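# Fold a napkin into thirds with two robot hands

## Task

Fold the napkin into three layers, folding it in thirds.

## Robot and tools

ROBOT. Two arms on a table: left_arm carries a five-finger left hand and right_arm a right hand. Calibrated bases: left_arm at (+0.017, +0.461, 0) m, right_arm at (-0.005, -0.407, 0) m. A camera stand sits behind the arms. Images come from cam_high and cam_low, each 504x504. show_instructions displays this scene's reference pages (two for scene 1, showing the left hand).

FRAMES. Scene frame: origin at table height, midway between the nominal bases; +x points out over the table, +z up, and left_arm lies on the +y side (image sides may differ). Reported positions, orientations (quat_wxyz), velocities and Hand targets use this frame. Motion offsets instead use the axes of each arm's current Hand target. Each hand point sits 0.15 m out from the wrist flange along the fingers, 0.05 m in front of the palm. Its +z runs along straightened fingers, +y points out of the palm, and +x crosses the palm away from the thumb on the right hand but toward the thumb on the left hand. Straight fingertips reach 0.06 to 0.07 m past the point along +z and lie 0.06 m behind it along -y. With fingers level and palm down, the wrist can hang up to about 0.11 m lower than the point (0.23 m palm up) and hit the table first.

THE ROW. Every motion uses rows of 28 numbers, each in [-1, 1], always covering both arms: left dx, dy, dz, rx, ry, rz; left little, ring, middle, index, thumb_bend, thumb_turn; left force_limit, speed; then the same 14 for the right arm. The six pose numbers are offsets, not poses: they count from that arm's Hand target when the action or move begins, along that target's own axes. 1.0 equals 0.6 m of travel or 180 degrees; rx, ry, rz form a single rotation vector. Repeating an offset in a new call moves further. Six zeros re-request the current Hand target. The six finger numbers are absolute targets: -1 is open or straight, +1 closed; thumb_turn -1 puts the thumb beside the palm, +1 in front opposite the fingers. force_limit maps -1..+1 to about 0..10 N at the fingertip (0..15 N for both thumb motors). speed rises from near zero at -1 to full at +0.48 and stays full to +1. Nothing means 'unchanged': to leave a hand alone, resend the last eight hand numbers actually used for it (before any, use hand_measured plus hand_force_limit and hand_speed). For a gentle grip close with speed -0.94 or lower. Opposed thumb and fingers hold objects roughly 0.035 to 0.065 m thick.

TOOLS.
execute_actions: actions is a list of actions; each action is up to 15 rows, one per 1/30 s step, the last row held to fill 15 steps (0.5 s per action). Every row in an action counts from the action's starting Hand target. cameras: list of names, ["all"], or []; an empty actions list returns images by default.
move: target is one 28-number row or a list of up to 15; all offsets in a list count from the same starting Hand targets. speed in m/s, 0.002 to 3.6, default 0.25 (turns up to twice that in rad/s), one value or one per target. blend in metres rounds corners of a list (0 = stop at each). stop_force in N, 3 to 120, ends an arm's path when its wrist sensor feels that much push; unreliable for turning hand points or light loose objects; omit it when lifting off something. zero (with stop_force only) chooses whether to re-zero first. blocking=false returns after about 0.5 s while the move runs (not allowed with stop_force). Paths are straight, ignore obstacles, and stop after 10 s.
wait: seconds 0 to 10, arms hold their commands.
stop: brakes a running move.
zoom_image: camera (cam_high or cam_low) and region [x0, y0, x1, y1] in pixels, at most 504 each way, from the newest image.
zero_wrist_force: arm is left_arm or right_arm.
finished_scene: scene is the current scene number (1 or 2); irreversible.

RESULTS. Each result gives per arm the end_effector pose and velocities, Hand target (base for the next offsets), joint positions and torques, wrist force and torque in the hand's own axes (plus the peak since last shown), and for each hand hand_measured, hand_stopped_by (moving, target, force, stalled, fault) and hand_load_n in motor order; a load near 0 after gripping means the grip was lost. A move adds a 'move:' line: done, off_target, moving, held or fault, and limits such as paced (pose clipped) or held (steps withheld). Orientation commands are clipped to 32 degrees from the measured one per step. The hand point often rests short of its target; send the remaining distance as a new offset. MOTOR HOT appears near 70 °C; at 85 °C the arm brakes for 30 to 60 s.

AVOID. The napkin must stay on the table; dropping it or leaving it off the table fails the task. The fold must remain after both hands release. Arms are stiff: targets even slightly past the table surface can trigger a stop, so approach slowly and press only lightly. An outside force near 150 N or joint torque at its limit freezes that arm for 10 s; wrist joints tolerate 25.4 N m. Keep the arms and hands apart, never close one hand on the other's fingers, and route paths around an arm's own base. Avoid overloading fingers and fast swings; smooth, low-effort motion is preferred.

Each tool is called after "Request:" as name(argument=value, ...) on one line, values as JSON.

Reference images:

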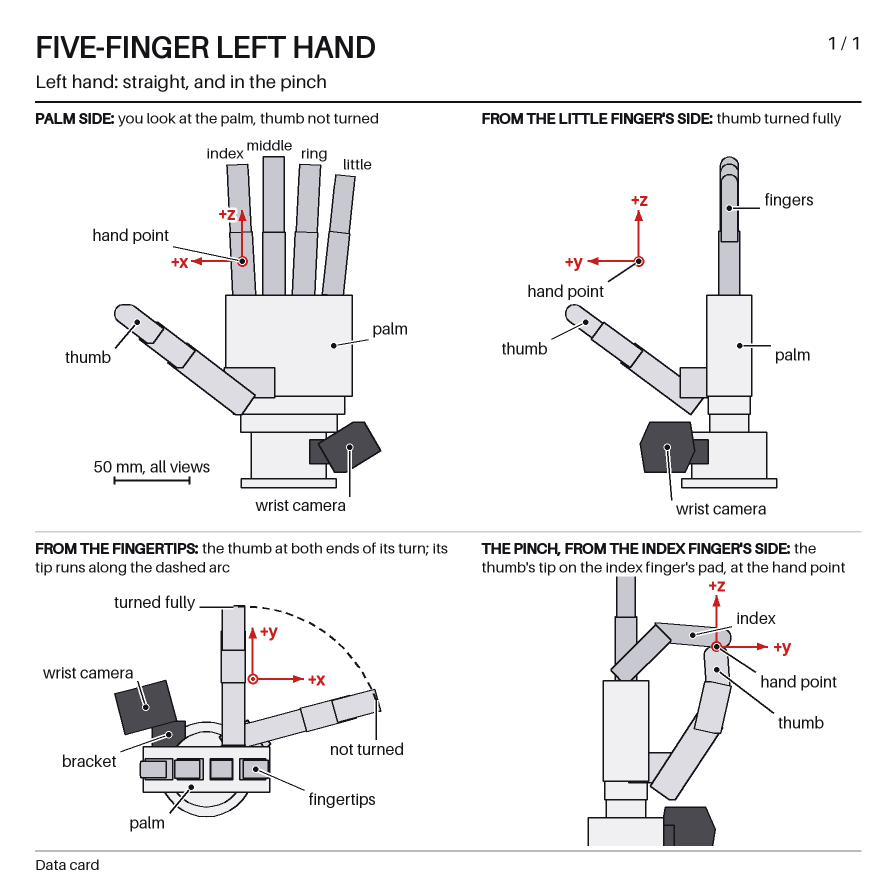

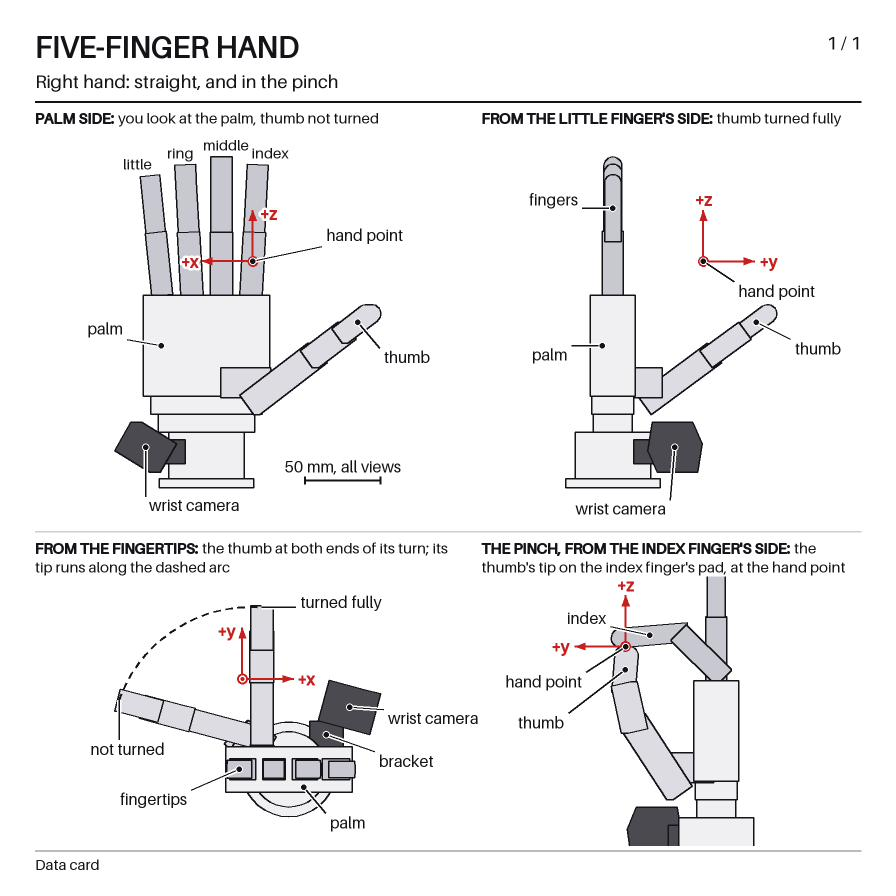

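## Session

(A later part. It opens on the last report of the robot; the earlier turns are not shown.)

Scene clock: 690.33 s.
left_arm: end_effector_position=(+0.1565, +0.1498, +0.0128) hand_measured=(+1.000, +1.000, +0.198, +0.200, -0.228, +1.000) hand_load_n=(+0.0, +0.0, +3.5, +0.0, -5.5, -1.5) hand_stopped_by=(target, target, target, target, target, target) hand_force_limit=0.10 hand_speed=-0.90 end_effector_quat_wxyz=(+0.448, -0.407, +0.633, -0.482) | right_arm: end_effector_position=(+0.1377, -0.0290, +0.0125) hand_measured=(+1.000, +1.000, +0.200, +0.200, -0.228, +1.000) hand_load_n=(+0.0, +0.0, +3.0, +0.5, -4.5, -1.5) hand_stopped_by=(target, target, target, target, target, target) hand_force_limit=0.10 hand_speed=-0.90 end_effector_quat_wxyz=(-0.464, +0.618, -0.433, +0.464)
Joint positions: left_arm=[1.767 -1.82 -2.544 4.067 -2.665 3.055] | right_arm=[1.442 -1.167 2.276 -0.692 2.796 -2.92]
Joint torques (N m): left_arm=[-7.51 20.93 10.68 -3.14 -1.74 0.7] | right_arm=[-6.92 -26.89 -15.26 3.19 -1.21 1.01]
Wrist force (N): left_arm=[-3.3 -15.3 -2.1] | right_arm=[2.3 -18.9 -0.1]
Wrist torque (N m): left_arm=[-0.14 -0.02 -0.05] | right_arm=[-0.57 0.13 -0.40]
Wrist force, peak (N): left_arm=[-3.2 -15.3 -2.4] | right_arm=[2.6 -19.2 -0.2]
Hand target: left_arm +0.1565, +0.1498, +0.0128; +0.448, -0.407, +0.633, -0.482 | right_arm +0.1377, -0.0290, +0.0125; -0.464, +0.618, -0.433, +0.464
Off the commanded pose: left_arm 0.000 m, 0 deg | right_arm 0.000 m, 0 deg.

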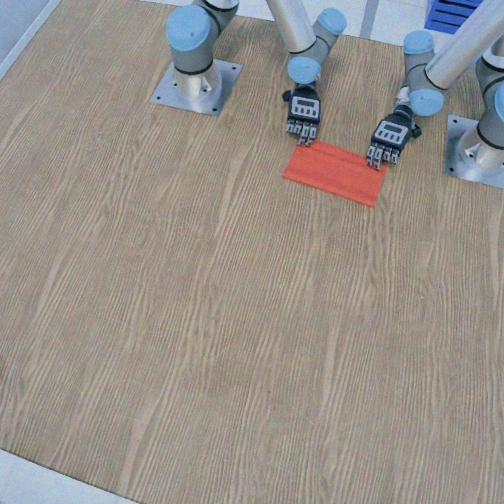

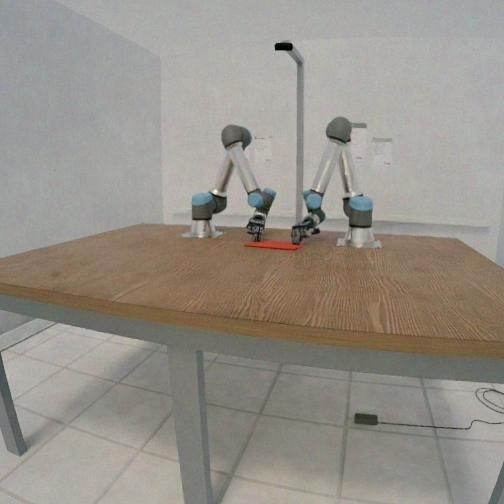

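Request:
execute_actions(actions=[[[0,0,0,0,0,0,1,1,0.4,0.4,-0.23,1,0.15,-0.9,0,0,0,0,0,0,1,1,0.4,0.4,-0.23,1,0.15,-0.9]]], cameras=["all"])

Request:
zoom_image(camera="cam_high", region=[275, 125, 335, 185])

Request:
zoom_image(camera="cam_high", region=[345, 145, 405, 205])

Scene clock: 694.63 s.
left_arm: end_effector_position=(+0.1565, +0.1498, +0.0128) hand_measured=(+1.000, +1.000, +0.244, +0.300, -0.228, +1.000) hand_load_n=(+0.0, +0.0, +5.0, +7.5, -5.0, -2.0) hand_stopped_by=(target, target, force, force, target, target) hand_force_limit=0.15 hand_speed=-0.90 end_effector_quat_wxyz=(+0.448, -0.407, +0.633, -0.482) | right_arm: end_effector_position=(+0.1377, -0.0290, +0.0125) hand_measured=(+1.000, +1.000, +0.234, +0.300, -0.228, +1.000) hand_load_n=(+0.0, +0.0, +5.5, +6.5, -4.0, -2.0) hand_stopped_by=(target, target, force, force, target, target) hand_force_limit=0.15 hand_speed=-0.90 end_effector_quat_wxyz=(-0.464, +0.618, -0.433, +0.464)
Joint positions: left_arm=[1.767 -1.82 -2.544 4.067 -2.665 3.055] | right_arm=[1.442 -1.166 2.276 -0.692 2.796 -2.92]
Joint torques (N m): left_arm=[-10.35 8.08 -1.65 -2.61 -1.6 0.84] | right_arm=[-6.99 -17.23 7.8 3.11 -1.38 0.38]
Wrist force (N): left_arm=[-2.9 -17.7 -1.0] | right_arm=[2.1 -21.4 1.1]
Wrist torque (N m): left_arm=[-0.18 -0.06 -0.01] | right_arm=[-0.63 0.09 -0.42]
Wrist force, peak (N): left_arm=[-3.0 -17.9 -0.9] | right_arm=[2.2 -21.7 1.4]
Hand target: left_arm +0.1565, +0.1498, +0.0128; +0.448, -0.407, +0.633, -0.482 | right_arm +0.1377, -0.0290, +0.0125; -0.464, +0.618, -0.433, +0.464
Off the commanded pose: left_arm 0.000 m, 0 deg | right_arm 0.000 m, 0 deg.

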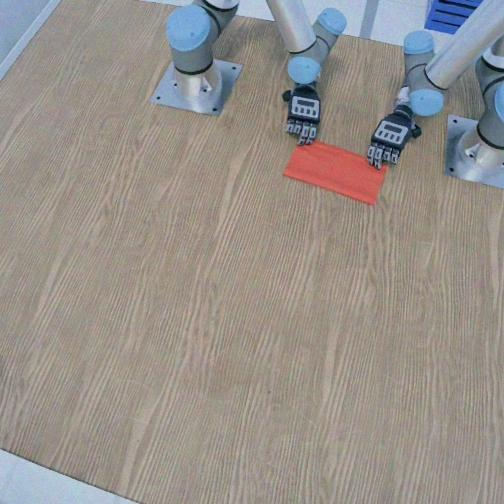

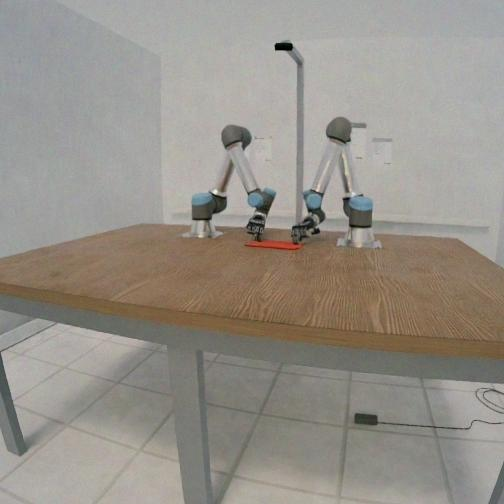

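Scaled by 8.400 from the camera's 504x504 image, which has a finer 720x720 frame.

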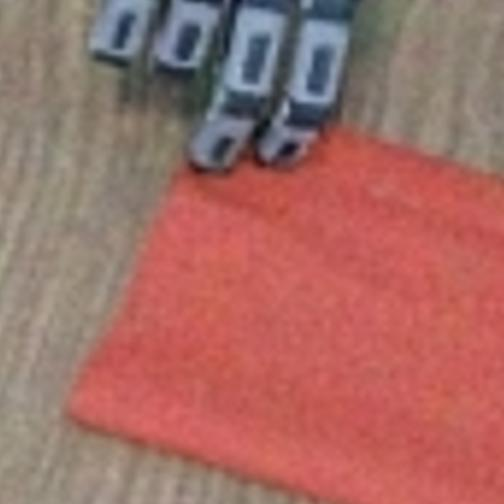

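Scaled by 8.400 from the camera's 504x504 image, which has a finer 720x720 frame.

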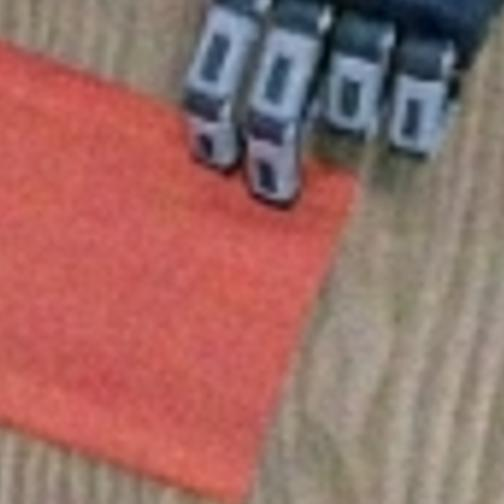

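Request:
move(target=[-0.0004,-0.0020,-0.0003,0,0,0,1,1,0.41,0.41,-0.2,1,0.2,-0.9,0.0004,-0.0020,-0.0003,0,0,0,1,1,0.41,0.41,-0.2,1,0.2,-0.9], speed=0.01)

Request:
execute_actions(actions=[[[0,0,0,0,0,0,1,1,0.42,0.43,-0.15,1,0.3,-0.9,0,0,0,0,0,0,1,1,0.42,0.43,-0.15,1,0.3,-0.9]]])

Request:
move(target=[-0.0057,-0.0325,-0.0046,0,0,0,1,1,0.42,0.43,-0.15,1,0.3,-0.9,0.0057,-0.0325,-0.0046,0,0,0,1,1,0.42,0.43,-0.15,1,0.3,-0.9], speed=0.03, cameras=["all"])

Request:
zoom_image(camera="cam_high", region=[275, 125, 335, 185])

Request:
zoom_image(camera="cam_high", region=[345, 145, 405, 205])

Request:
zoom_image(camera="cam_low", region=[235, 215, 315, 260])

Scene clock: 702.20 s.
left_arm: end_effector_position=(+0.1565, +0.1498, +0.0141) hand_measured=(+1.000, +1.000, +0.250, +0.300, -0.204, +1.000) hand_load_n=(+0.0, +0.0, +4.5, +8.0, +5.0, -1.0) hand_stopped_by=(target, target, force, force, target, target) hand_force_limit=0.20 hand_speed=-0.90 end_effector_quat_wxyz=(+0.448, -0.407, +0.633, -0.482) | right_arm: end_effector_position=(+0.1377, -0.0291, +0.0138) hand_measured=(+1.000, +1.000, +0.242, +0.300, -0.204, +1.000) hand_load_n=(+0.0, +0.0, +2.0, +4.0, +4.0, -4.0) hand_stopped_by=(target, target, force, force, target, target) hand_force_limit=0.20 hand_speed=-0.90 end_effector_quat_wxyz=(-0.464, +0.618, -0.433, +0.464)
Joint positions: left_arm=[1.767 -1.815 -2.543 4.062 -2.665 3.055] | right_arm=[1.442 -1.17 2.276 -0.688 2.796 -2.92]
Joint torques (N m): left_arm=[-11.13 21.56 13.91 -2.38 -1.61 1.29] | right_arm=[-7.13 -30.99 -19.31 2.7 -1.11 -0.88]
Wrist force (N): left_arm=[-0.7 -0.2 -0.9] | right_arm=[0.3 -2.1 1.6]
Wrist torque (N m): left_arm=[0.21 -0.07 -0.28] | right_arm=[-0.06 0.06 -0.11]
Wrist force, peak (N): left_arm=[-3.1 -17.9 -1.4] | right_arm=[2.0 -21.9 1.3]
Hand target: left_arm +0.1565, +0.1498, +0.0140; +0.448, -0.407, +0.633, -0.482 | right_arm +0.1377, -0.0290, +0.0138; -0.464, +0.618, -0.433, +0.464
Off the commanded pose: left_arm 0.000 m, 0 deg | right_arm 0.000 m, 0 deg.
move: done

Scene clock: 702.90 s.
left_arm: end_effector_position=(+0.1565, +0.1498, +0.0141) hand_measured=(+1.000, +1.000, +0.256, +0.300, -0.188, +1.000) hand_load_n=(+0.0, +0.0, +8.0, +8.0, +10.0, -0.5) hand_stopped_by=(target, target, force, force, force, target) hand_force_limit=0.30 hand_speed=-0.90 end_effector_quat_wxyz=(+0.448, -0.407, +0.633, -0.482) | right_arm: end_effector_position=(+0.1377, -0.0290, +0.0138) hand_measured=(+1.000, +1.000, +0.258, +0.316, -0.188, +1.000) hand_load_n=(+0.0, +0.0, +8.0, +8.5, +10.0, -4.5) hand_stopped_by=(target, target, force, force, force, target) hand_force_limit=0.30 hand_speed=-0.90 end_effector_quat_wxyz=(-0.464, +0.618, -0.433, +0.464)
Joint positions: left_arm=[1.767 -1.815 -2.543 4.062 -2.665 3.055] | right_arm=[1.442 -1.17 2.276 -0.688 2.796 -2.92]
Joint torques (N m): left_arm=[-12.27 10.41 14.31 2.5 -2.24 0.66] | right_arm=[-5.24 -23.35 -19.92 -0.73 -1.12 -0.7]
Wrist force (N): left_arm=[-0.9 -0.1 -0.5] | right_arm=[0.3 -1.7 1.4]
Wrist torque (N m): left_arm=[0.21 -0.03 -0.29] | right_arm=[-0.01 0.06 -0.09]
Wrist force, peak (N): left_arm=[-1.1 -0.2 -0.8] | right_arm=[0.2 -2.1 1.4]
Hand target: left_arm +0.1565, +0.1498, +0.0140; +0.448, -0.407, +0.633, -0.482 | right_arm +0.1377, -0.0290, +0.0138; -0.464, +0.618, -0.433, +0.464
Off the commanded pose: left_arm 0.000 m, 0 deg | right_arm 0.000 m, 0 deg.

Scene clock: 703.87 s.
left_arm: end_effector_position=(+0.1564, +0.1497, +0.0341) hand_measured=(+1.000, +1.000, +0.256, +0.300, -0.188, +1.000) hand_load_n=(+0.0, +0.0, +8.0, +8.0, +10.0, -0.5) hand_stopped_by=(target, target, force, force, force, target) hand_force_limit=0.30 hand_speed=-0.90 end_effector_quat_wxyz=(+0.448, -0.407, +0.633, -0.482) end_effector_velocity=(+0.000, -0.001, -0.001) end_effector_angular_velocity=(-0.004, -0.001, -0.001) | right_arm: end_effector_position=(+0.1377, -0.0290, +0.0338) hand_measured=(+1.000, +1.000, +0.258, +0.316, -0.188, +1.000) hand_load_n=(+0.0, +0.0, +8.0, +8.5, +9.5, -4.5) hand_stopped_by=(target, target, force, force, force, target) hand_force_limit=0.30 hand_speed=-0.90 end_effector_quat_wxyz=(-0.464, +0.618, -0.433, +0.464) end_effector_velocity=(+0.000, +0.001, +0.000) end_effector_angular_velocity=(+0.004, -0.001, -0.002)
Joint positions: left_arm=[1.766 -1.739 -2.531 3.973 -2.666 3.054] | right_arm=[1.442 -1.224 2.267 -0.625 2.796 -2.92]
Joint velocities: left_arm=[0 -0.003 0 0.007 0.001 0] | right_arm=[0 0.002 -0.001 -0.005 0.002 0]
Joint torques (N m): left_arm=[-10.42 5.95 6.28 2.43 -2.26 -2.29] | right_arm=[4.15 -17.94 -15.26 -1.96 1.35 1.95]
Wrist force (N): left_arm=[-1.1 -0.1 -0.4] | right_arm=[0.3 -2.1 1.1]
Wrist torque (N m): left_arm=[0.21 0.01 -0.24] | right_arm=[-0.06 0.05 -0.10]
Wrist force, peak (N): left_arm=[-1.2 -0.5 -0.4] | right_arm=[0.3 -2.1 1.3]
Hand target: left_arm +0.1564, +0.1497, +0.0340; +0.448, -0.407, +0.633, -0.482 | right_arm +0.1377, -0.0290, +0.0338; -0.464, +0.618, -0.433, +0.464
Off the commanded pose: left_arm 0.000 m, 0 deg | right_arm 0.000 m, 0 deg.
move: done

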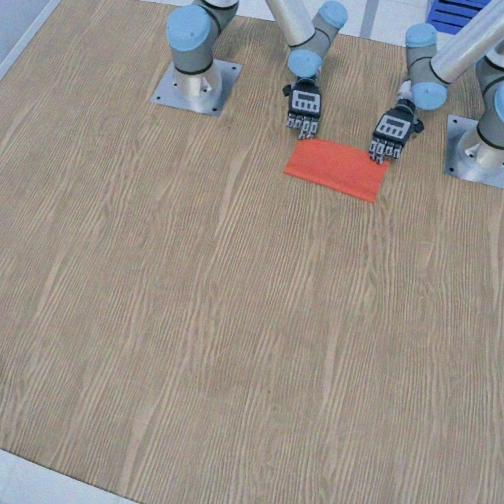

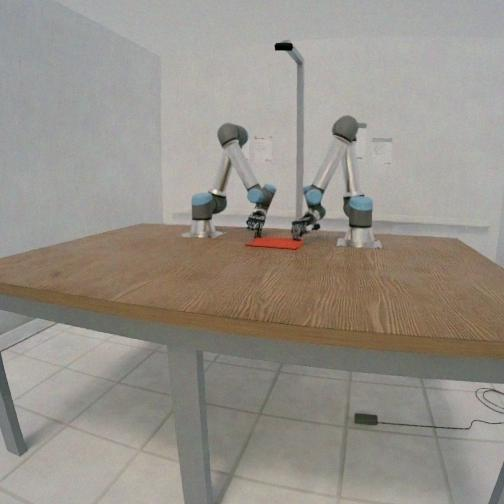

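Scaled by 8.400 from the camera's 504x504 image, which has a finer 720x720 frame.

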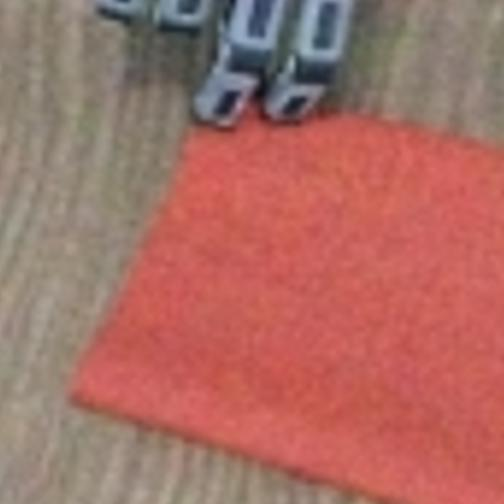

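Scaled by 8.400 from the camera's 504x504 image, which has a finer 720x720 frame.

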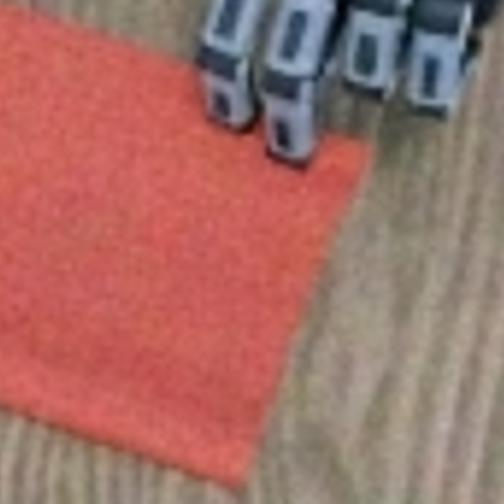

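Scaled by 6.300 from the camera's 504x504 image, which has a finer 720x720 frame.

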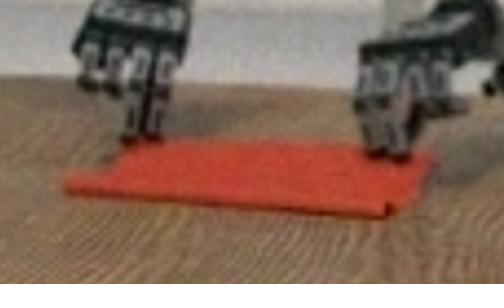

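Request:
move(target=[[-0.0088,-0.0235,0.0315,0,0,0,1,1,0.42,0.43,-0.15,1,0.3,-0.9,0.0142,-0.0222,0.0287,0,0,0,1,1,0.42,0.43,-0.15,1,0.3,-0.9],[-0.0190,-0.0452,0.0765,0,0,0,1,1,0.42,0.43,-0.15,1,0.3,-0.9,0.0318,-0.0422,0.0703,0,0,0,1,1,0.42,0.43,-0.15,1,0.3,-0.9],[-0.0233,-0.0342,0.1245,0,0,0,1,1,0.42,0.43,-0.15,1,0.3,-0.9,0.0433,-0.0293,0.1150,0,0,0,1,1,0.42,0.43,-0.15,1,0.3,-0.9]], speed=0.05, blend=0.012, cameras=["all"])

Request:
zoom_image(camera="cam_high", region=[270, 130, 330, 190])

Request:
zoom_image(camera="cam_high", region=[335, 150, 395, 210])

Request:
zoom_image(camera="cam_low", region=[235, 215, 315, 260])

Scene clock: 739.30 s.
left_arm: end_effector_position=(+0.2336, +0.1405, +0.0464) hand_measured=(+1.000, +1.000, +0.256, +0.300, -0.188, +1.000) hand_load_n=(+0.0, +0.0, +8.0, +8.0, +10.0, -0.5) hand_stopped_by=(target, target, force, force, force, target) hand_force_limit=0.30 hand_speed=-0.90 end_effector_quat_wxyz=(+0.448, -0.407, +0.633, -0.482) | right_arm: end_effector_position=(+0.2119, -0.0390, +0.0457) hand_measured=(+1.000, +1.000, +0.258, +0.316, -0.188, +1.000) hand_load_n=(+0.0, +0.0, +8.0, +8.5, +9.5, -4.0) hand_stopped_by=(target, target, force, force, force, target) hand_force_limit=0.30 hand_speed=-0.90 end_effector_quat_wxyz=(-0.464, +0.618, -0.433, +0.464)
Joint positions: left_arm=[2.1 -1.648 -2.564 4.025 -2.341 3.188] | right_arm=[1.186 -1.337 2.362 -0.774 2.552 -3.107]
Joint torques (N m): left_arm=[-11.57 22.5 7.54 -1.92 -2.15 -1.11] | right_arm=[12.19 -26.78 -22.05 2.37 2.76 1.89]
Wrist force (N): left_arm=[-1.2 -0.3 -0.4] | right_arm=[0.5 -1.8 1.3]
Wrist torque (N m): left_arm=[0.17 0.04 -0.31] | right_arm=[-0.04 0.05 0.01]
Wrist force, peak (N): left_arm=[-1.5 -0.3 -0.5] | right_arm=[0.2 -2.5 1.6]
Hand target: left_arm +0.2336, +0.1405, +0.0465; +0.448, -0.407, +0.633, -0.482 | right_arm +0.2119, -0.0388, +0.0459; -0.464, +0.618, -0.433, +0.464
Off the commanded pose: left_arm 0.000 m, 0 deg | right_arm 0.000 m, 0 deg.
move: done

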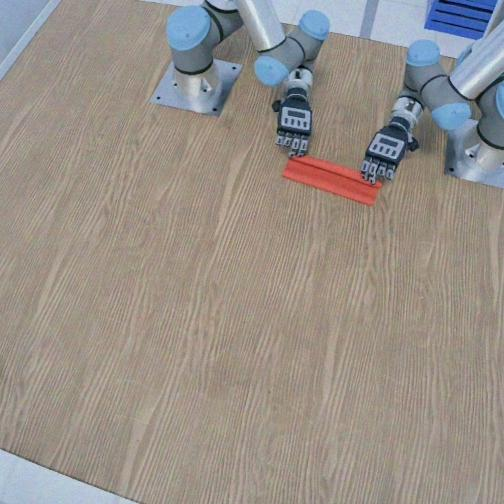

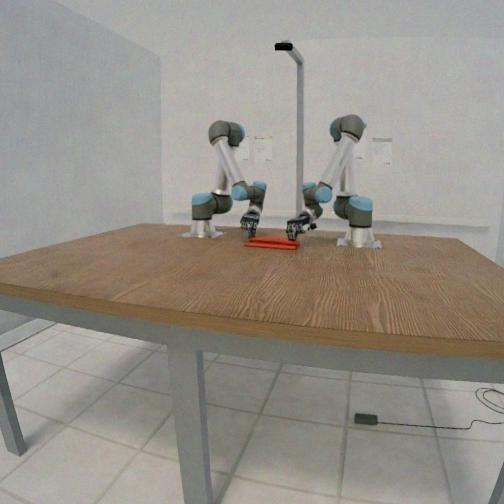

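Scaled by 8.400 from the camera's 504x504 image, which has a finer 720x720 frame.

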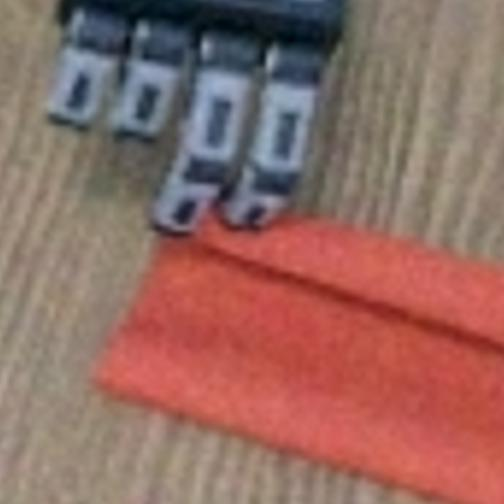

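Scaled by 8.400 from the camera's 504x504 image, which has a finer 720x720 frame.

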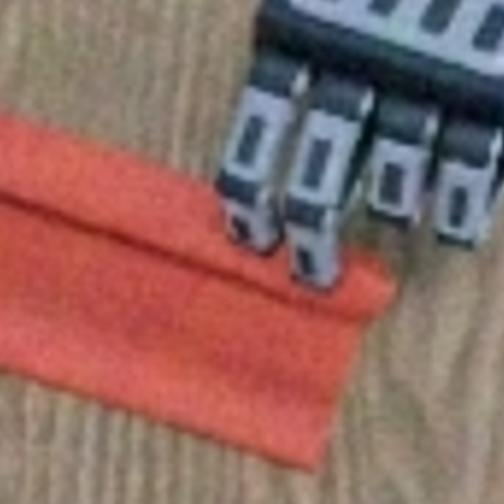

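Scaled by 6.300 from the camera's 504x504 image, which has a finer 720x720 frame.

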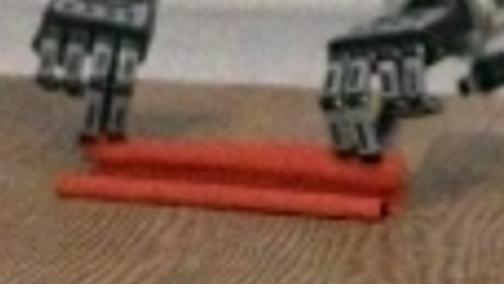

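Request:
move(target=[-0.001,0.0332,0.0562,0,0,0,1,1,0.42,0.43,-0.15,1,0.3,-0.9,0.0097,0.0350,0.0542,0,0,0,1,1,0.42,0.43,-0.15,1,0.3,-0.9], speed=0.05, cameras=["all"])

Request:
zoom_image(camera="cam_high", region=[270, 130, 330, 190])

Request:
zoom_image(camera="cam_high", region=[335, 150, 395, 210])

Request:
zoom_image(camera="cam_low", region=[235, 215, 315, 260])

Scene clock: 747.73 s.
left_arm: end_effector_position=(+0.2645, +0.1369, +0.0226) hand_measured=(+1.000, +1.000, +0.256, +0.300, -0.188, +1.000) hand_load_n=(+0.5, +0.0, +8.0, +8.0, +10.0, -0.5) hand_stopped_by=(target, target, force, force, force, target) hand_force_limit=0.30 hand_speed=-0.90 end_effector_quat_wxyz=(+0.448, -0.407, +0.633, -0.482) | right_arm: end_effector_position=(+0.2426, -0.0431, +0.0218) hand_measured=(+1.000, +1.000, +0.258, +0.316, -0.188, +1.000) hand_load_n=(+0.5, +0.0, +8.0, +8.5, +9.5, -4.5) hand_stopped_by=(target, target, force, force, force, target) hand_force_limit=0.30 hand_speed=-0.90 end_effector_quat_wxyz=(-0.464, +0.618, -0.433, +0.464)
Joint positions: left_arm=[2.215 -1.747 -2.574 4.15 -2.228 3.215] | right_arm=[1.079 -1.281 2.395 -0.898 2.448 -3.148]
Joint torques (N m): left_arm=[-11.12 25.32 1.66 -2.1 -2.31 -0.46] | right_arm=[13.16 -29.94 -16.28 2.31 2.68 1.85]
Wrist force (N): left_arm=[-1.1 -0.3 -0.3] | right_arm=[0.2 -2.4 1.5]
Wrist torque (N m): left_arm=[0.19 0.03 -0.29] | right_arm=[-0.04 0.08 0.02]
Wrist force, peak (N): left_arm=[-1.6 -0.1 -0.4] | right_arm=[0.4 -2.7 1.7]
Hand target: left_arm +0.2644, +0.1368, +0.0227; +0.448, -0.407, +0.633, -0.482 | right_arm +0.2426, -0.0429, +0.0219; -0.464, +0.618, -0.433, +0.464
Off the commanded pose: left_arm 0.000 m, 0 deg | right_arm 0.000 m, 0 deg.
move: done

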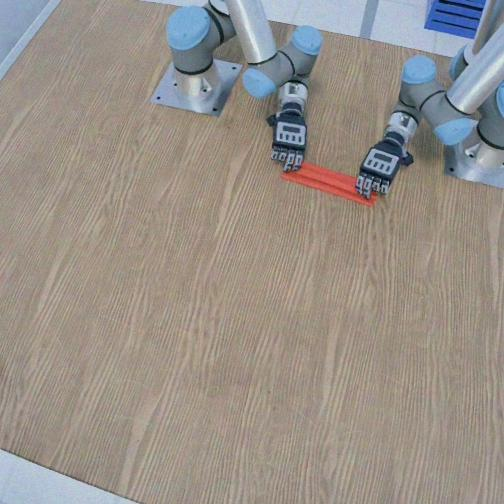

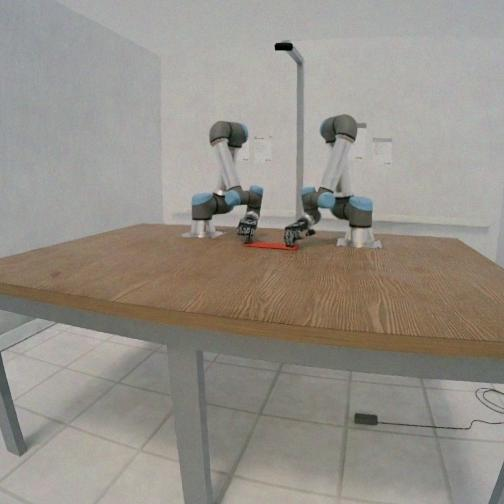

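Scaled by 8.400 from the camera's 504x504 image, which has a finer 720x720 frame.

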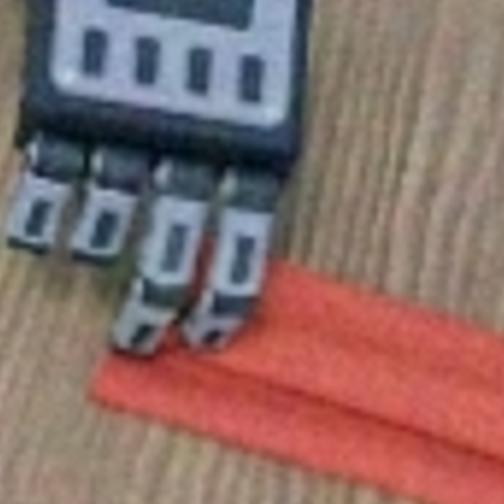

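Scaled by 8.400 from the camera's 504x504 image, which has a finer 720x720 frame.

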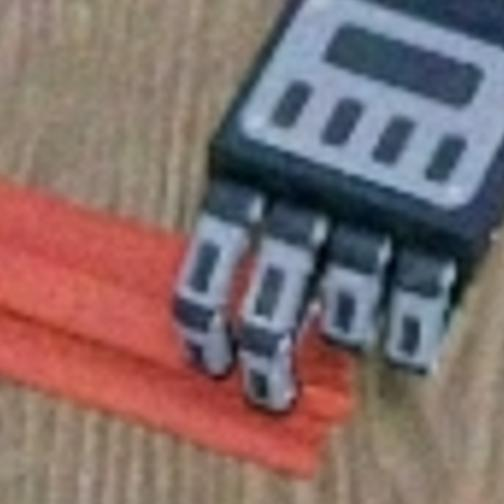

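Scaled by 6.300 from the camera's 504x504 image, which has a finer 720x720 frame.

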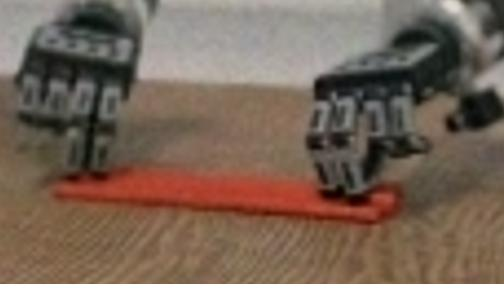

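Request:
move(target=[0.0014,0.0081,0.0012,0,0,0,1,1,0.42,0.43,-0.15,1,0.3,-0.9,-0.0014,0.0081,0.0012,0,0,0,1,1,0.42,0.43,-0.15,1,0.3,-0.9], speed=0.01, stop_force=6)

Request:
execute_actions(actions=[[[0,0,0,0,0,0,1,1,0.1,0.1,-0.2,1,0.3,-0.85,0,0,0,0,0,0,1,1,0.1,0.1,-0.2,1,0.3,-0.85]]])

Request:
wait(seconds=1.5, cameras=["all"])

Request:
zoom_image(camera="cam_high", region=[270, 130, 330, 190])

Request:
zoom_image(camera="cam_high", region=[335, 150, 395, 210])

Request:
zoom_image(camera="cam_low", region=[235, 215, 315, 260])

Scene clock: 753.77 s.
left_arm: end_effector_position=(+0.2645, +0.1369, +0.0177) hand_measured=(+1.000, +1.000, +0.256, +0.300, -0.188, +1.000) hand_load_n=(+0.0, +0.0, +8.0, +8.0, +10.0, -0.5) hand_stopped_by=(target, target, force, force, force, target) hand_force_limit=0.30 hand_speed=-0.90 end_effector_quat_wxyz=(+0.448, -0.407, +0.633, -0.482) | right_arm: end_effector_position=(+0.2426, -0.0430, +0.0169) hand_measured=(+1.000, +1.000, +0.258, +0.316, -0.188, +1.000) hand_load_n=(+0.0, +0.0, +8.0, +8.5, +9.5, -4.0) hand_stopped_by=(target, target, force, force, force, target) hand_force_limit=0.30 hand_speed=-0.90 end_effector_quat_wxyz=(-0.464, +0.618, -0.433, +0.464)
Joint positions: left_arm=[2.215 -1.767 -2.577 4.173 -2.228 3.215] | right_arm=[1.079 -1.265 2.397 -0.915 2.448 -3.148]
Joint torques (N m): left_arm=[8.58 25.82 9.97 -2.35 1.41 1.71] | right_arm=[-11.44 -30.5 -4.49 2.19 -1.84 -1.74]
Wrist force (N): left_arm=[-1.0 -0.5 -0.4] | right_arm=[0.2 -2.3 1.7]
Wrist torque (N m): left_arm=[0.16 0.02 -0.30] | right_arm=[-0.07 0.05 0.01]
Wrist force, peak (N): left_arm=[-1.4 -0.5 -0.5] | right_arm=[0.4 -2.7 1.9]
Hand target: left_arm +0.2645, +0.1368, +0.0177; +0.448, -0.407, +0.633, -0.482 | right_arm +0.2426, -0.0430, +0.0169; -0.464, +0.618, -0.433, +0.464
Off the commanded pose: left_arm 0.000 m, 0 deg | right_arm 0.000 m, 0 deg.
move: done

Scene clock: 754.57 s.
left_arm: end_effector_position=(+0.2645, +0.1368, +0.0177) hand_measured=(+1.000, +1.000, +0.100, +0.100, -0.200, +1.000) hand_load_n=(+0.0, +0.0, +0.0, +0.0, +0.0, +0.0) hand_stopped_by=(target, target, target, target, target, target) hand_force_limit=0.30 hand_speed=-0.85 end_effector_quat_wxyz=(+0.448, -0.407, +0.633, -0.482) | right_arm: end_effector_position=(+0.2426, -0.0430, +0.0169) hand_measured=(+1.000, +1.000, +0.100, +0.100, -0.200, +1.000) hand_load_n=(+0.0, +0.5, +0.0, +0.0, +0.0, +0.0) hand_stopped_by=(target, target, target, target, target, target) hand_force_limit=0.30 hand_speed=-0.85 end_effector_quat_wxyz=(-0.464, +0.618, -0.433, +0.464)
Joint positions: left_arm=[2.215 -1.767 -2.577 4.173 -2.228 3.215] | right_arm=[1.079 -1.265 2.397 -0.915 2.448 -3.148]
Joint torques (N m): left_arm=[8.9 24.91 15.44 -1.56 1.08 1.41] | right_arm=[-11.04 -30.47 -11.32 1.54 -1.76 -1.68]
Wrist force (N): left_arm=[-1.3 0.3 -0.9] | right_arm=[1.0 -1.9 1.6]
Wrist torque (N m): left_arm=[0.28 -0.03 -0.30] | right_arm=[-0.04 -0.01 0.03]
Wrist force, peak (N): left_arm=[-1.7 0.0 -0.8] | right_arm=[0.7 -1.9 1.9]
Hand target: left_arm +0.2645, +0.1368, +0.0177; +0.448, -0.407, +0.633, -0.482 | right_arm +0.2426, -0.0430, +0.0169; -0.464, +0.618, -0.433, +0.464
Off the commanded pose: left_arm 0.000 m, 0 deg | right_arm 0.000 m, 0 deg.

Scene clock: 756.07 s.
left_arm: end_effector_position=(+0.2645, +0.1368, +0.0177) hand_measured=(+1.000, +1.000, +0.100, +0.100, -0.200, +1.000) hand_load_n=(+0.0, +0.0, +0.0, +0.0, +0.0, +0.0) hand_stopped_by=(target, target, target, target, target, target) hand_force_limit=0.30 hand_speed=-0.85 end_effector_quat_wxyz=(+0.448, -0.407, +0.633, -0.482) | right_arm: end_effector_position=(+0.2426, -0.0430, +0.0169) hand_measured=(+1.000, +1.000, +0.100, +0.100, -0.200, +1.000) hand_load_n=(+0.0, +0.0, +0.0, +0.0, +0.0, +0.0) hand_stopped_by=(target, target, target, target, target, target) hand_force_limit=0.30 hand_speed=-0.85 end_effector_quat_wxyz=(-0.464, +0.618, -0.433, +0.464)
Joint positions: left_arm=[2.215 -1.767 -2.577 4.173 -2.228 3.215] | right_arm=[1.079 -1.265 2.397 -0.915 2.448 -3.148]
Joint torques (N m): left_arm=[6.49 25.31 15.65 -0.27 0.79 1.48] | right_arm=[-10.87 -30.45 -20.69 0.38 -1.72 -2]
Wrist force (N): left_arm=[-1.5 0.0 -0.6] | right_arm=[0.8 -1.9 1.4]
Wrist torque (N m): left_arm=[0.21 0.01 -0.30] | right_arm=[-0.04 0.03 0.02]
Wrist force, peak (N): left_arm=[-1.7 -0.1 -0.5] | right_arm=[0.9 -1.7 2.0]
Hand target: left_arm +0.2645, +0.1368, +0.0177; +0.448, -0.407, +0.633, -0.482 | right_arm +0.2426, -0.0430, +0.0169; -0.464, +0.618, -0.433, +0.464
Off the commanded pose: left_arm 0.000 m, 0 deg | right_arm 0.000 m, 0 deg.
wait: 1.50 s; at rest by 0.17 s

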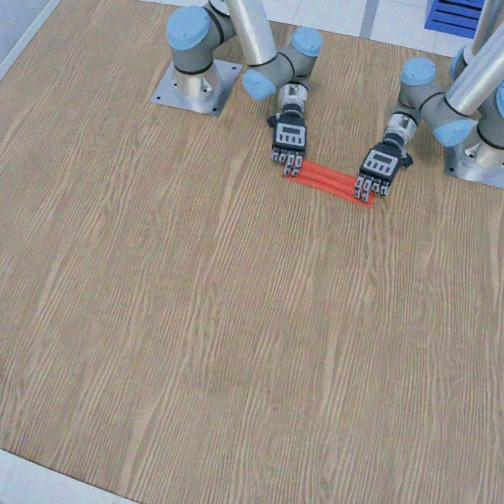

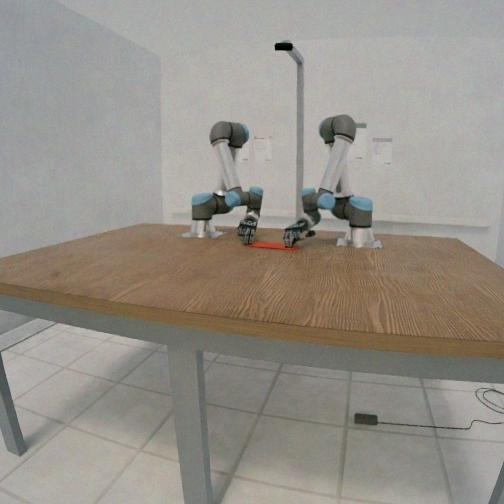

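Scaled by 8.400 from the camera's 504x504 image, which has a finer 720x720 frame.

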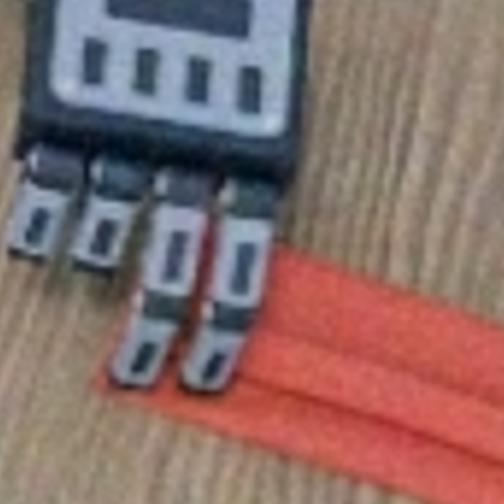

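Scaled by 8.400 from the camera's 504x504 image, which has a finer 720x720 frame.

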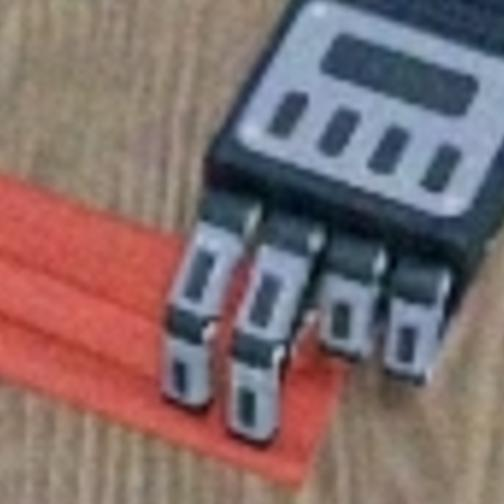

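Scaled by 6.300 from the camera's 504x504 image, which has a finer 720x720 frame.

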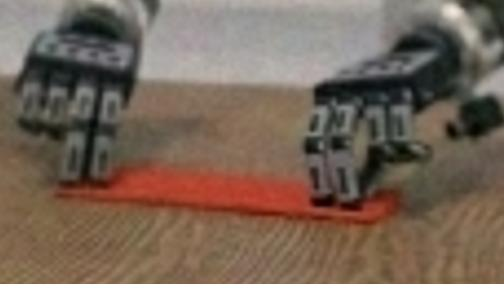

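Request:
move(target=[-0.0143,-0.0813,-0.0116,0,0,0,1,1,0.1,0.1,-0.2,1,0.3,-0.85,0.0143,-0.0813,-0.0116,0,0,0,1,1,0.1,0.1,-0.2,1,0.3,-0.85], speed=0.06)

Request:
move(target=[0.09,0.0,-0.1,0,0,0,1,1,0.1,0.1,-0.2,1,0.3,-0.85,-0.09,0.0,-0.1,0,0,0,1,1,0.1,0.1,-0.2,1,0.3,-0.85], speed=0.2, cameras=["all"])

Request:
zoom_image(camera="cam_high", region=[270, 130, 330, 190])

Request:
zoom_image(camera="cam_high", region=[330, 150, 390, 210])

Request:
zoom_image(camera="cam_low", region=[235, 215, 315, 260])

Scene clock: 761.23 s.
left_arm: end_effector_position=(+0.2642, +0.1367, +0.0677) hand_measured=(+1.000, +1.000, +0.100, +0.100, -0.200, +1.000) hand_load_n=(+0.0, +0.0, +0.0, +0.0, +0.0, +0.0) hand_stopped_by=(target, target, target, target, target, target) hand_force_limit=0.30 hand_speed=-0.85 end_effector_quat_wxyz=(+0.448, -0.407, +0.633, -0.482) | right_arm: end_effector_position=(+0.2426, -0.0429, +0.0670) hand_measured=(+1.000, +1.000, +0.100, +0.100, -0.200, +1.000) hand_load_n=(+0.0, +0.0, +0.0, +0.0, +0.0, +0.0) hand_stopped_by=(target, target, target, target, target, target) hand_force_limit=0.30 hand_speed=-0.85 end_effector_quat_wxyz=(-0.464, +0.618, -0.433, +0.464)
Joint positions: left_arm=[2.213 -1.578 -2.535 3.943 -2.23 3.215] | right_arm=[1.079 -1.413 2.364 -0.735 2.449 -3.148]
Joint torques (N m): left_arm=[-2.18 10.11 5.05 2.58 1.23 -2.01] | right_arm=[11.09 -18.01 -1.07 -2.52 1.81 1.82]
Wrist force (N): left_arm=[-1.4 0.1 -0.5] | right_arm=[0.6 -1.8 1.3]
Wrist torque (N m): left_arm=[0.22 0.00 -0.21] | right_arm=[-0.03 0.07 -0.03]
Wrist force, peak (N): left_arm=[-1.7 0.0 -1.0] | right_arm=[0.9 -2.3 1.5]
Hand target: left_arm +0.2642, +0.1367, +0.0677; +0.448, -0.407, +0.633, -0.482 | right_arm +0.2425, -0.0430, +0.0669; -0.464, +0.618, -0.433, +0.464
Off the commanded pose: left_arm 0.000 m, 0 deg | right_arm 0.000 m, 0 deg.
move: done

Scene clock: 762.17 s.
left_arm: end_effector_position=(+0.1922, +0.1003, +0.0662) hand_measured=(+1.000, +1.000, +0.100, +0.100, -0.200, +1.000) hand_load_n=(+0.5, +0.0, +0.0, +0.0, +0.0, +0.0) hand_stopped_by=(target, target, target, target, target, target) hand_force_limit=0.30 hand_speed=-0.85 end_effector_quat_wxyz=(+0.448, -0.407, +0.633, -0.482) | right_arm: end_effector_position=(+0.1736, -0.0011, +0.0659) hand_measured=(+1.000, +1.000, +0.100, +0.100, -0.200, +1.000) hand_load_n=(+0.0, +0.0, +0.0, +0.0, +0.0, +0.0) hand_stopped_by=(target, target, target, target, target, target) hand_force_limit=0.30 hand_speed=-0.85 end_effector_quat_wxyz=(-0.464, +0.618, -0.433, +0.464)
Joint positions: left_arm=[1.862 -1.705 -2.406 3.859 -2.573 3.106] | right_arm=[1.347 -1.289 2.21 -0.588 2.707 -3.012]
Joint torques (N m): left_arm=[-11.54 18.84 12.58 2.95 -2.14 2.24] | right_arm=[10.2 -24.99 -4.8 -1.91 2.07 -1.54]
Wrist force (N): left_arm=[-1.4 0.1 -0.2] | right_arm=[0.4 -1.6 1.2]
Wrist torque (N m): left_arm=[0.21 0.01 -0.31] | right_arm=[-0.01 0.08 -0.01]
Wrist force, peak (N): left_arm=[-2.4 -0.1 0.7] | right_arm=[1.6 -1.7 2.5]
Hand target: left_arm +0.1922, +0.1003, +0.0662; +0.448, -0.407, +0.633, -0.482 | right_arm +0.1735, -0.0011, +0.0659; -0.464, +0.618, -0.433, +0.464
Off the commanded pose: left_arm 0.000 m, 0 deg | right_arm 0.000 m, 0 deg.
move: done

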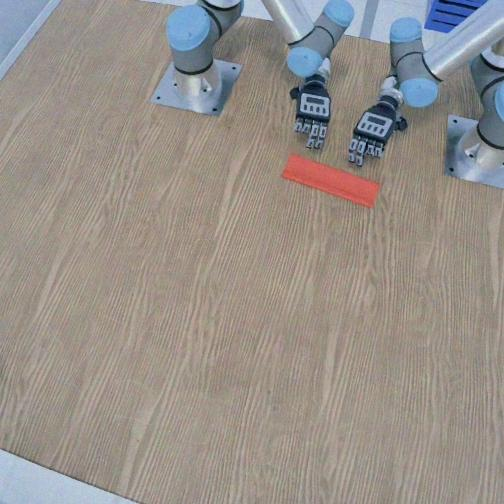

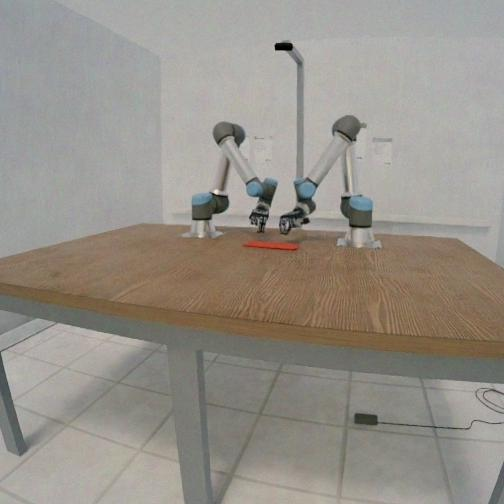

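Scaled by 8.400 from the camera's 504x504 image, which has a finer 720x720 frame.

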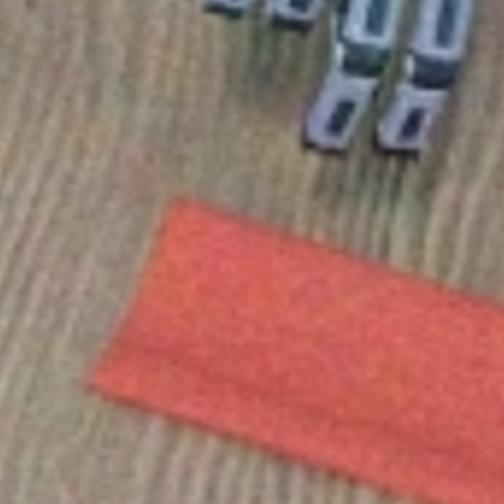

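Scaled by 8.400 from the camera's 504x504 image, which has a finer 720x720 frame.

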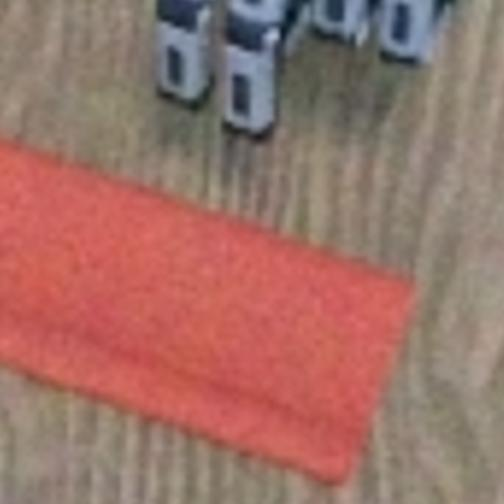

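Scaled by 6.300 from the camera's 504x504 image, which has a finer 720x720 frame.

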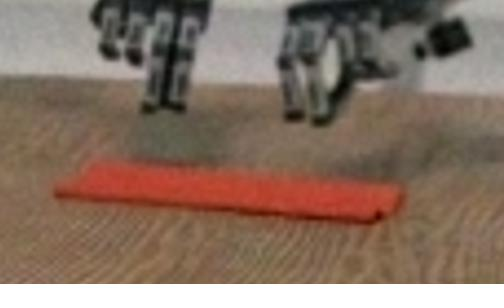

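Request:
wait(seconds=1, cameras=["all"])

Request:
zoom_image(camera="cam_high", region=[275, 150, 315, 190])

Request:
zoom_image(camera="cam_high", region=[345, 175, 385, 215])

Request:
zoom_image(camera="cam_low", region=[275, 230, 305, 260])

Scene clock: 769.63 s.
left_arm: end_effector_position=(+0.1922, +0.1003, +0.0662) hand_measured=(+1.000, +1.000, +0.100, +0.100, -0.200, +1.000) hand_load_n=(+0.0, +0.0, +0.0, +0.0, +0.0, +0.0) hand_stopped_by=(target, target, target, target, target, target) hand_force_limit=0.30 hand_speed=-0.85 end_effector_quat_wxyz=(+0.448, -0.407, +0.633, -0.482) | right_arm: end_effector_position=(+0.1735, -0.0011, +0.0659) hand_measured=(+1.000, +1.000, +0.100, +0.100, -0.200, +1.000) hand_load_n=(+0.0, +0.0, +0.0, +0.0, +0.0, +0.0) hand_stopped_by=(target, target, target, target, target, target) hand_force_limit=0.30 hand_speed=-0.85 end_effector_quat_wxyz=(-0.464, +0.618, -0.433, +0.464)
Joint positions: left_arm=[1.862 -1.705 -2.406 3.859 -2.574 3.106] | right_arm=[1.347 -1.289 2.21 -0.588 2.707 -3.012]
Joint torques (N m): left_arm=[-11.85 11.73 18.46 2.17 -2.28 0.23] | right_arm=[10.91 -20.62 -12.98 2.45 2.79 1.56]
Wrist force (N): left_arm=[-1.4 -0.1 -0.7] | right_arm=[0.4 -1.8 1.4]
Wrist torque (N m): left_arm=[0.21 0.00 -0.30] | right_arm=[-0.06 0.08 -0.02]
Wrist force, peak (N): left_arm=[-1.8 -0.3 -0.8] | right_arm=[0.2 -2.1 1.4]
Hand target: left_arm +0.1922, +0.1003, +0.0662; +0.448, -0.407, +0.633, -0.482 | right_arm +0.1735, -0.0011, +0.0659; -0.464, +0.618, -0.433, +0.464
Off the commanded pose: left_arm 0.000 m, 0 deg | right_arm 0.000 m, 0 deg.
wait: 1.00 s; at rest from the start

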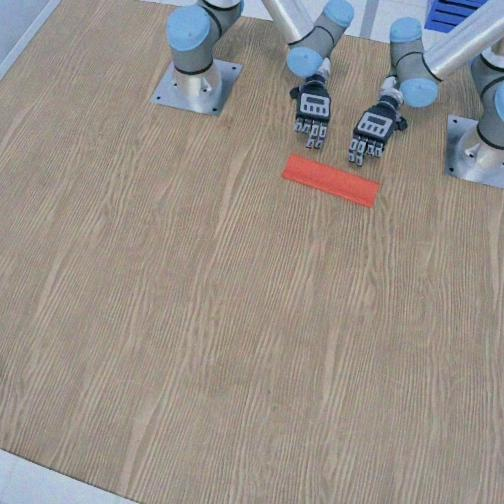

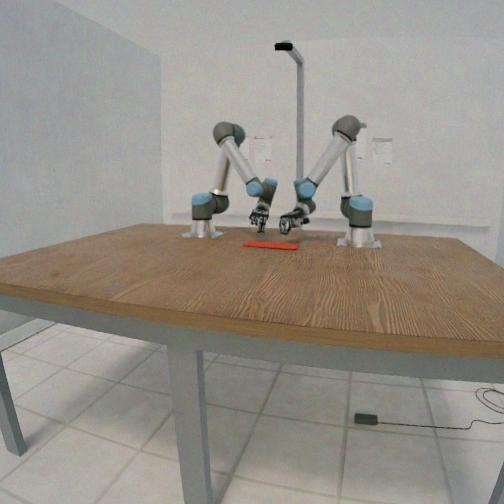

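Scaled by 12.600 from the camera's 504x504 image, which has a finer 720x720 frame.

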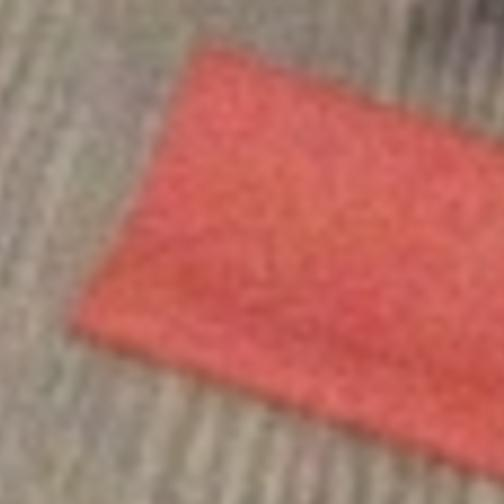

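Scaled by 12.600 from the camera's 504x504 image, which has a finer 720x720 frame.

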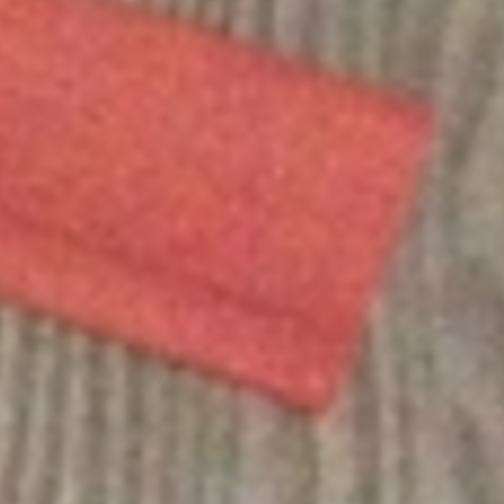

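Scaled by 16.800 from the camera's 504x504 image, which has a finer 720x720 frame.

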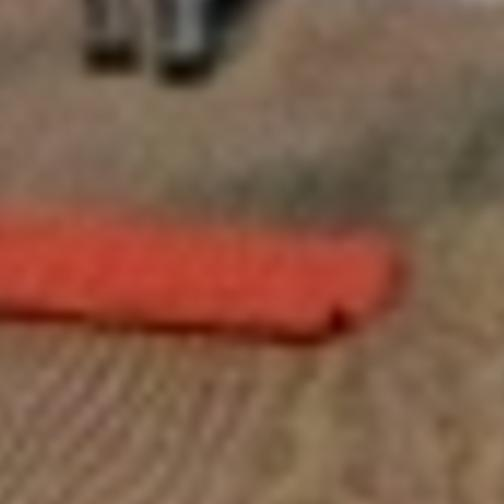

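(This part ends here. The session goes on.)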